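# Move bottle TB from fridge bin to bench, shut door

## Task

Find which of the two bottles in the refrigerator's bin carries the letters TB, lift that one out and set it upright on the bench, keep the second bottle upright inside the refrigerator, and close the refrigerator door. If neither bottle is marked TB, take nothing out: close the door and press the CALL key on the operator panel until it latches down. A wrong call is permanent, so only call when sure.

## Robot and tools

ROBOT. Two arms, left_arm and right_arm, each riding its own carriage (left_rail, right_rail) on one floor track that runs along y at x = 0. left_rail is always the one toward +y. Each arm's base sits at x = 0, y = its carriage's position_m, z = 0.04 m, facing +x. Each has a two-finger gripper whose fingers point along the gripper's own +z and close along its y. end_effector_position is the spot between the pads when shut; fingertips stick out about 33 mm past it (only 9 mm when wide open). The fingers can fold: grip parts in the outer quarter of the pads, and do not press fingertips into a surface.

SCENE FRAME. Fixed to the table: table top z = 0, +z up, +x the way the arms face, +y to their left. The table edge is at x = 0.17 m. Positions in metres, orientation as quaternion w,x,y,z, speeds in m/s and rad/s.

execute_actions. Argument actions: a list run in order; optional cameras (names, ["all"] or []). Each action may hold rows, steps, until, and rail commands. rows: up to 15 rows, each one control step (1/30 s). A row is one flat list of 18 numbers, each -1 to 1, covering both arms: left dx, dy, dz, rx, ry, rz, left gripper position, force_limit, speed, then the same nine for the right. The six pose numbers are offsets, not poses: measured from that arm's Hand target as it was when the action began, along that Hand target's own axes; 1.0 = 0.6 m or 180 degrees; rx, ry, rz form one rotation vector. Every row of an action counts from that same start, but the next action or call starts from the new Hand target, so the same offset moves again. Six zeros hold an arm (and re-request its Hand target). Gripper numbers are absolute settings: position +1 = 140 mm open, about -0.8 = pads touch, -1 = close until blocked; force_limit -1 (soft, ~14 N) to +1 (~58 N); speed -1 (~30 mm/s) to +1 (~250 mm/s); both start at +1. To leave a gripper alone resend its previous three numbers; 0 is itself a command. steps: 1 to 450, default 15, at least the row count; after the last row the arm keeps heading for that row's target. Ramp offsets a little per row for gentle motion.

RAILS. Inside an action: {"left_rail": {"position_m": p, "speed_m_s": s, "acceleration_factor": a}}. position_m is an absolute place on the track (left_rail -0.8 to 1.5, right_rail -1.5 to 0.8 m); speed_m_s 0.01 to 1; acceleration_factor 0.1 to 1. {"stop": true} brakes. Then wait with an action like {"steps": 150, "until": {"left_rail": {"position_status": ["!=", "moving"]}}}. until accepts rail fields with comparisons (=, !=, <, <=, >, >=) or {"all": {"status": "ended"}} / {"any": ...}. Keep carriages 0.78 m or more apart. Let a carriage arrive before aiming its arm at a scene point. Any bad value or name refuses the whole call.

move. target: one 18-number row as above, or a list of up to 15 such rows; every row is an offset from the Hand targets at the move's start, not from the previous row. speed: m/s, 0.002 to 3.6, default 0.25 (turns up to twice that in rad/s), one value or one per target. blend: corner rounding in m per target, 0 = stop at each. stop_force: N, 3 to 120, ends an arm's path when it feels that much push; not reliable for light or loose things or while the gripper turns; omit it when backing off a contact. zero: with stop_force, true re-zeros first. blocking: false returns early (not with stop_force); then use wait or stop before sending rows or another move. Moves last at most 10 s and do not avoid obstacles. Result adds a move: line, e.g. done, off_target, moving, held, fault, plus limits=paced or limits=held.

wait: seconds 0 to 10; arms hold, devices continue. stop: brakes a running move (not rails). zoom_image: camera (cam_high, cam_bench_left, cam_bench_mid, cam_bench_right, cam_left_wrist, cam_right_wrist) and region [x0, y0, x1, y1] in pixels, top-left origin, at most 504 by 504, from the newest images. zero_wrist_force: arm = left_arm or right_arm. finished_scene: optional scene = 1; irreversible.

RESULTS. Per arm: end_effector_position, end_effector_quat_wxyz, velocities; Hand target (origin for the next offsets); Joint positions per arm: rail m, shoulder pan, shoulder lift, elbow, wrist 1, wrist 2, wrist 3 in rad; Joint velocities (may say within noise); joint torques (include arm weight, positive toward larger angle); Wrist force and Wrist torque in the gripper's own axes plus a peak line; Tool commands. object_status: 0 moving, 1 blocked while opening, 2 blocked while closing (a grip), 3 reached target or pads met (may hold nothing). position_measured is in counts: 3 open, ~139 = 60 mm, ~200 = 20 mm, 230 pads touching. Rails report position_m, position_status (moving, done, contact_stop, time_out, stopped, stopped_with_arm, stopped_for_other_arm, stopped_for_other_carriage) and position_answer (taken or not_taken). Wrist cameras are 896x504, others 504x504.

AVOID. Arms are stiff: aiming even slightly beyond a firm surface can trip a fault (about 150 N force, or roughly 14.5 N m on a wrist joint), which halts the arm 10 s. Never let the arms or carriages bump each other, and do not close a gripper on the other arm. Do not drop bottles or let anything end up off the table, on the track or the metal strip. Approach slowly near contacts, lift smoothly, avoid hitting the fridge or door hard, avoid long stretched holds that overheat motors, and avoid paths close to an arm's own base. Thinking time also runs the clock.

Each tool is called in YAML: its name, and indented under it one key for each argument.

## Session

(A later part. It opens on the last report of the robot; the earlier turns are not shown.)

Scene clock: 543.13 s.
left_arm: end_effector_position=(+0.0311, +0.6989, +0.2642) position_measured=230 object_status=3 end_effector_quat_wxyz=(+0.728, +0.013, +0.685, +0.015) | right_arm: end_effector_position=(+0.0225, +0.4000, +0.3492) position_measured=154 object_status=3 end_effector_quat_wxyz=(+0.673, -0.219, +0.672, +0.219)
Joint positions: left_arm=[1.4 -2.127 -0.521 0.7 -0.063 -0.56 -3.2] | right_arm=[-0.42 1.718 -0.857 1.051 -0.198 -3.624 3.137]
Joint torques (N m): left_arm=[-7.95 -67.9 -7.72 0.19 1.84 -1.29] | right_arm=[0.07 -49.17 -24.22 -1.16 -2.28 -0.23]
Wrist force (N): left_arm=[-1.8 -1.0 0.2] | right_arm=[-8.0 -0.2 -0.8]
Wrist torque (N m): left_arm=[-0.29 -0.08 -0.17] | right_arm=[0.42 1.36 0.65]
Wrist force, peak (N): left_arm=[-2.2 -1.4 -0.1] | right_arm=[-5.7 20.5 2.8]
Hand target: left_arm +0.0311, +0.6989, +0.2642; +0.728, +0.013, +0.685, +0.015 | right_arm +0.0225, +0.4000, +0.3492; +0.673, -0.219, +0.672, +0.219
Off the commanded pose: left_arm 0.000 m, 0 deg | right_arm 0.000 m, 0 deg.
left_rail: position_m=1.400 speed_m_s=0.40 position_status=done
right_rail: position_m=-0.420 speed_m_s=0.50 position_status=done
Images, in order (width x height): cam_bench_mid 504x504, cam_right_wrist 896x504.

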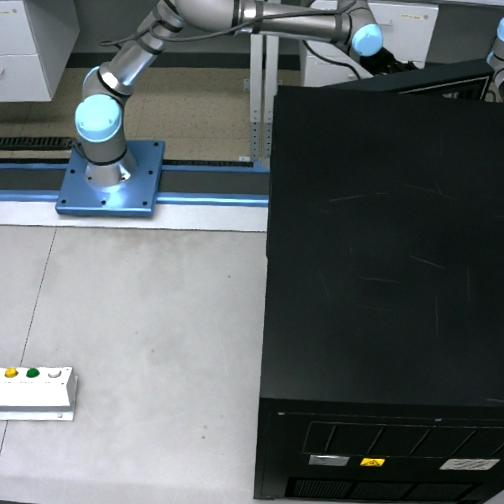

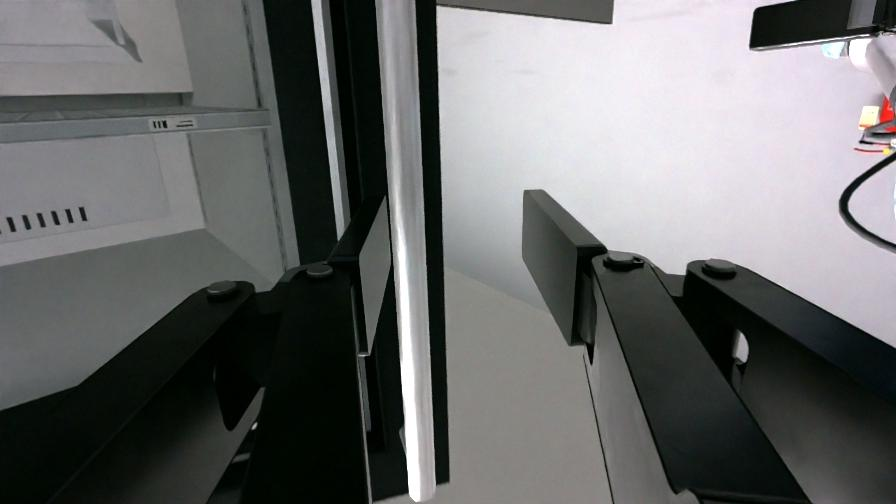

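move:
  target: [0,0,0,0,0,0,-1,-1,-1,0,0,-0.12,0,0,0,-0.2,0.4,-1]
  speed: 0.05
  cameras: ["cam_right_wrist","cam_bench_mid"]

Scene clock: 547.67 s.
left_arm: end_effector_position=(+0.0311, +0.6989, +0.2642) position_measured=230 object_status=3 end_effector_quat_wxyz=(+0.728, +0.013, +0.685, +0.015) | right_arm: end_effector_position=(-0.0356, +0.3577, +0.3491) position_measured=154 object_status=3 end_effector_quat_wxyz=(+0.673, -0.219, +0.672, +0.219)
Joint positions: left_arm=[1.4 -2.127 -0.521 0.7 -0.063 -0.56 -3.2] | right_arm=[-0.42 1.817 -0.901 1.126 -0.231 -3.524 3.136]
Joint torques (N m): left_arm=[-8.15 -67.38 -8.01 0.5 1.92 -1.32] | right_arm=[6.41 -56.62 -13.37 -4.08 2.83 -2.02]
Wrist force (N): left_arm=[-1.9 -1.1 -0.4] | right_arm=[-7.9 -0.5 -0.4]
Wrist torque (N m): left_arm=[-0.32 -0.07 -0.18] | right_arm=[0.38 1.31 0.66]
Wrist force, peak (N): left_arm=[-2.3 -1.1 0.0] | right_arm=[-8.2 -0.5 -0.7]
Hand target: left_arm +0.0311, +0.6989, +0.2642; +0.728, +0.013, +0.685, +0.015 | right_arm -0.0358, +0.3576, +0.3491; +0.673, -0.219, +0.672, +0.219
Off the commanded pose: left_arm 0.000 m, 0 deg | right_arm 0.000 m, 0 deg.
left_rail: position_m=1.400 speed_m_s=0.40 position_status=done
right_rail: position_m=-0.420 speed_m_s=0.50 position_status=done
move: done
Images, in order (width x height): cam_bench_mid 504x504, cam_right_wrist 896x504.

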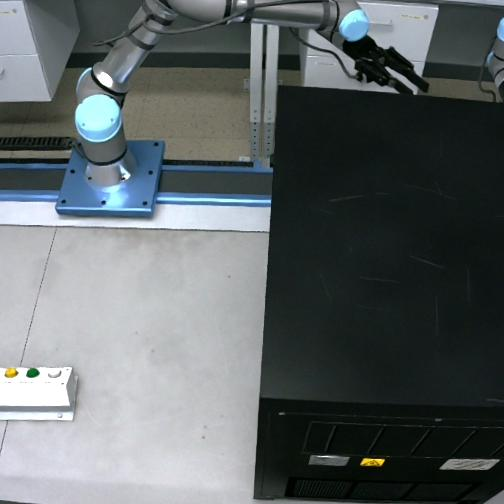

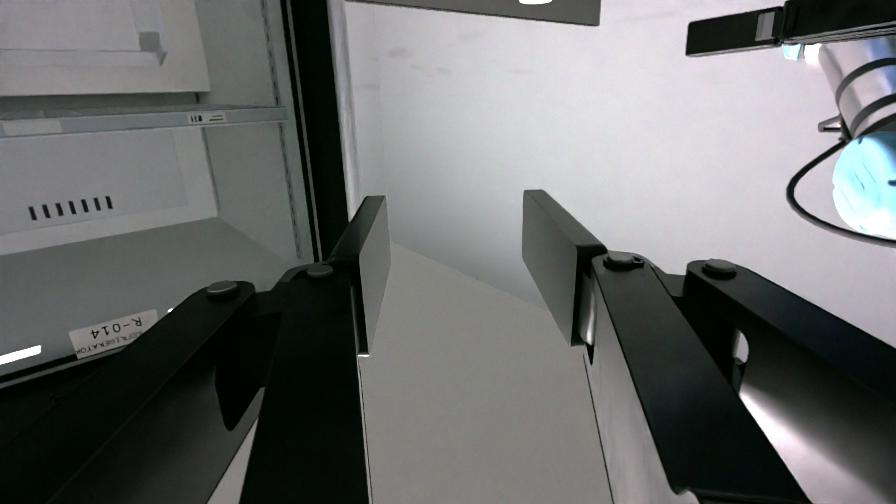

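move:
  target: [0,0,0,0,0,0,-1,-1,-1,0,0.1,-0.15,0.1,0,0,-0.2,0.4,-1]
  speed: 0.2
  cameras: ["cam_right_wrist","cam_bench_left","cam_high","cam_left_wrist"]

Scene clock: 551.47 s.
left_arm: end_effector_position=(+0.0311, +0.6989, +0.2642) position_measured=230 object_status=3 end_effector_quat_wxyz=(+0.728, +0.013, +0.685, +0.015) | right_arm: end_effector_position=(-0.1435, +0.3529, +0.3488) position_measured=154 object_status=3 end_effector_quat_wxyz=(+0.689, -0.117, +0.706, +0.114)
Joint positions: left_arm=[1.4 -2.127 -0.521 0.7 -0.063 -0.56 -3.2] | right_arm=[-0.42 1.981 -0.492 0.368 -0.16 -3.055 2.858]
Joint torques (N m): left_arm=[-9.59 -66.61 -5.19 0.08 2.03 -1.1] | right_arm=[6.26 -55.8 -31.97 1.8 2.09 2.47]
Wrist force (N): left_arm=[-1.9 -1.1 0.1] | right_arm=[-7.9 -0.4 -1.0]
Wrist torque (N m): left_arm=[-0.31 -0.07 -0.18] | right_arm=[0.39 1.35 0.43]
Wrist force, peak (N): left_arm=[-2.3 -1.1 -0.1] | right_arm=[-8.4 -1.1 0.0]
Hand target: left_arm +0.0311, +0.6989, +0.2642; +0.728, +0.013, +0.685, +0.015 | right_arm -0.1438, +0.3531, +0.3488; +0.699, -0.111, +0.698, +0.111
Off the commanded pose: left_arm 0.000 m, 0 deg | right_arm 0.000 m, 2 deg.
left_rail: position_m=1.400 speed_m_s=0.40 position_status=done
right_rail: position_m=-0.420 speed_m_s=0.50 position_status=done
move: done
Images, in order (width x height): cam_high 504x504, cam_bench_left 504x504, cam_left_wrist 896x504, cam_right_wrist 896x504.

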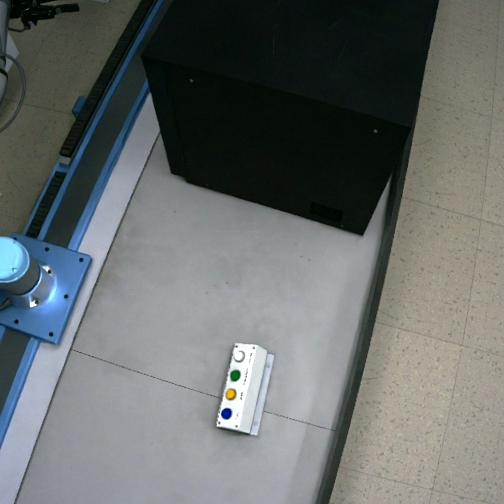

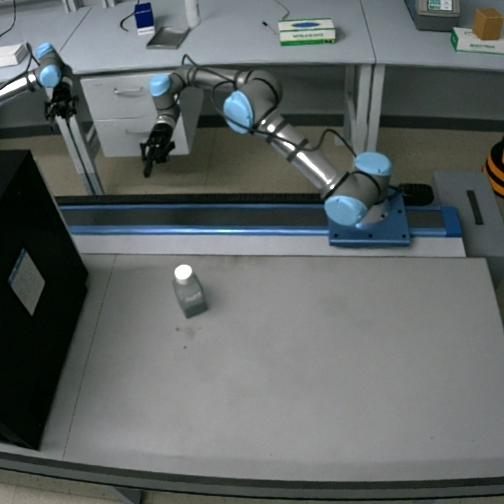

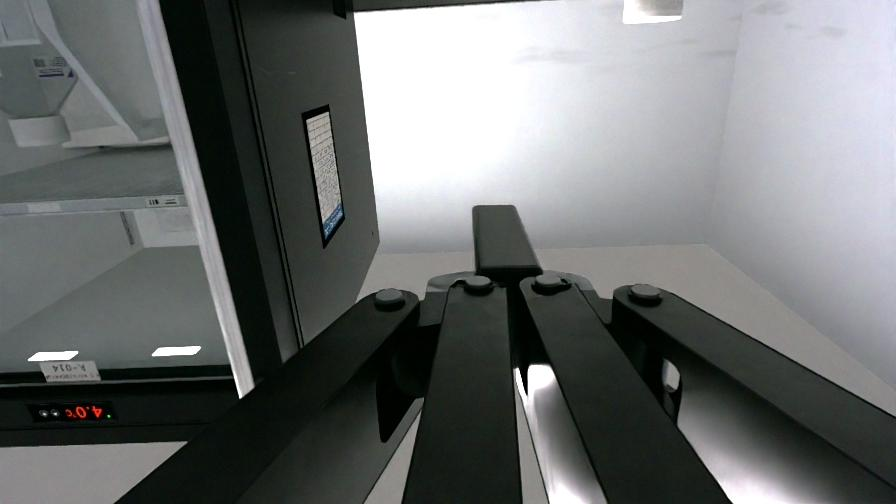

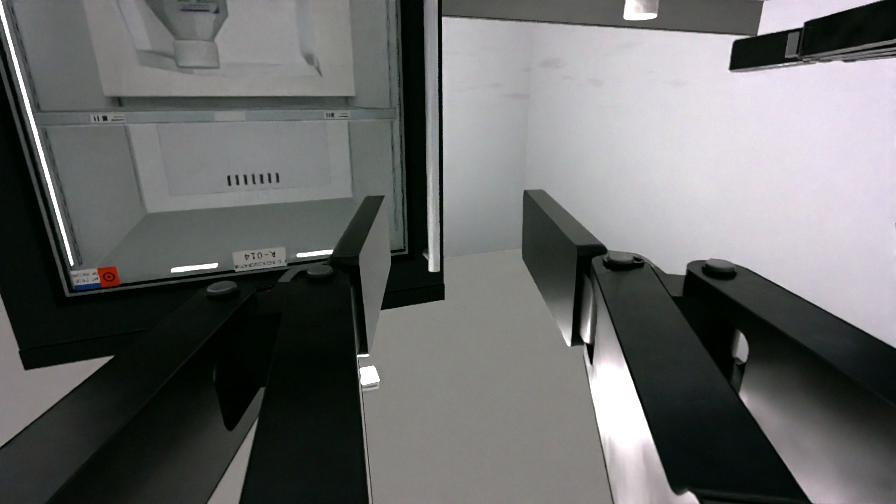

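finished_scene:

The scene is finished: the task was done.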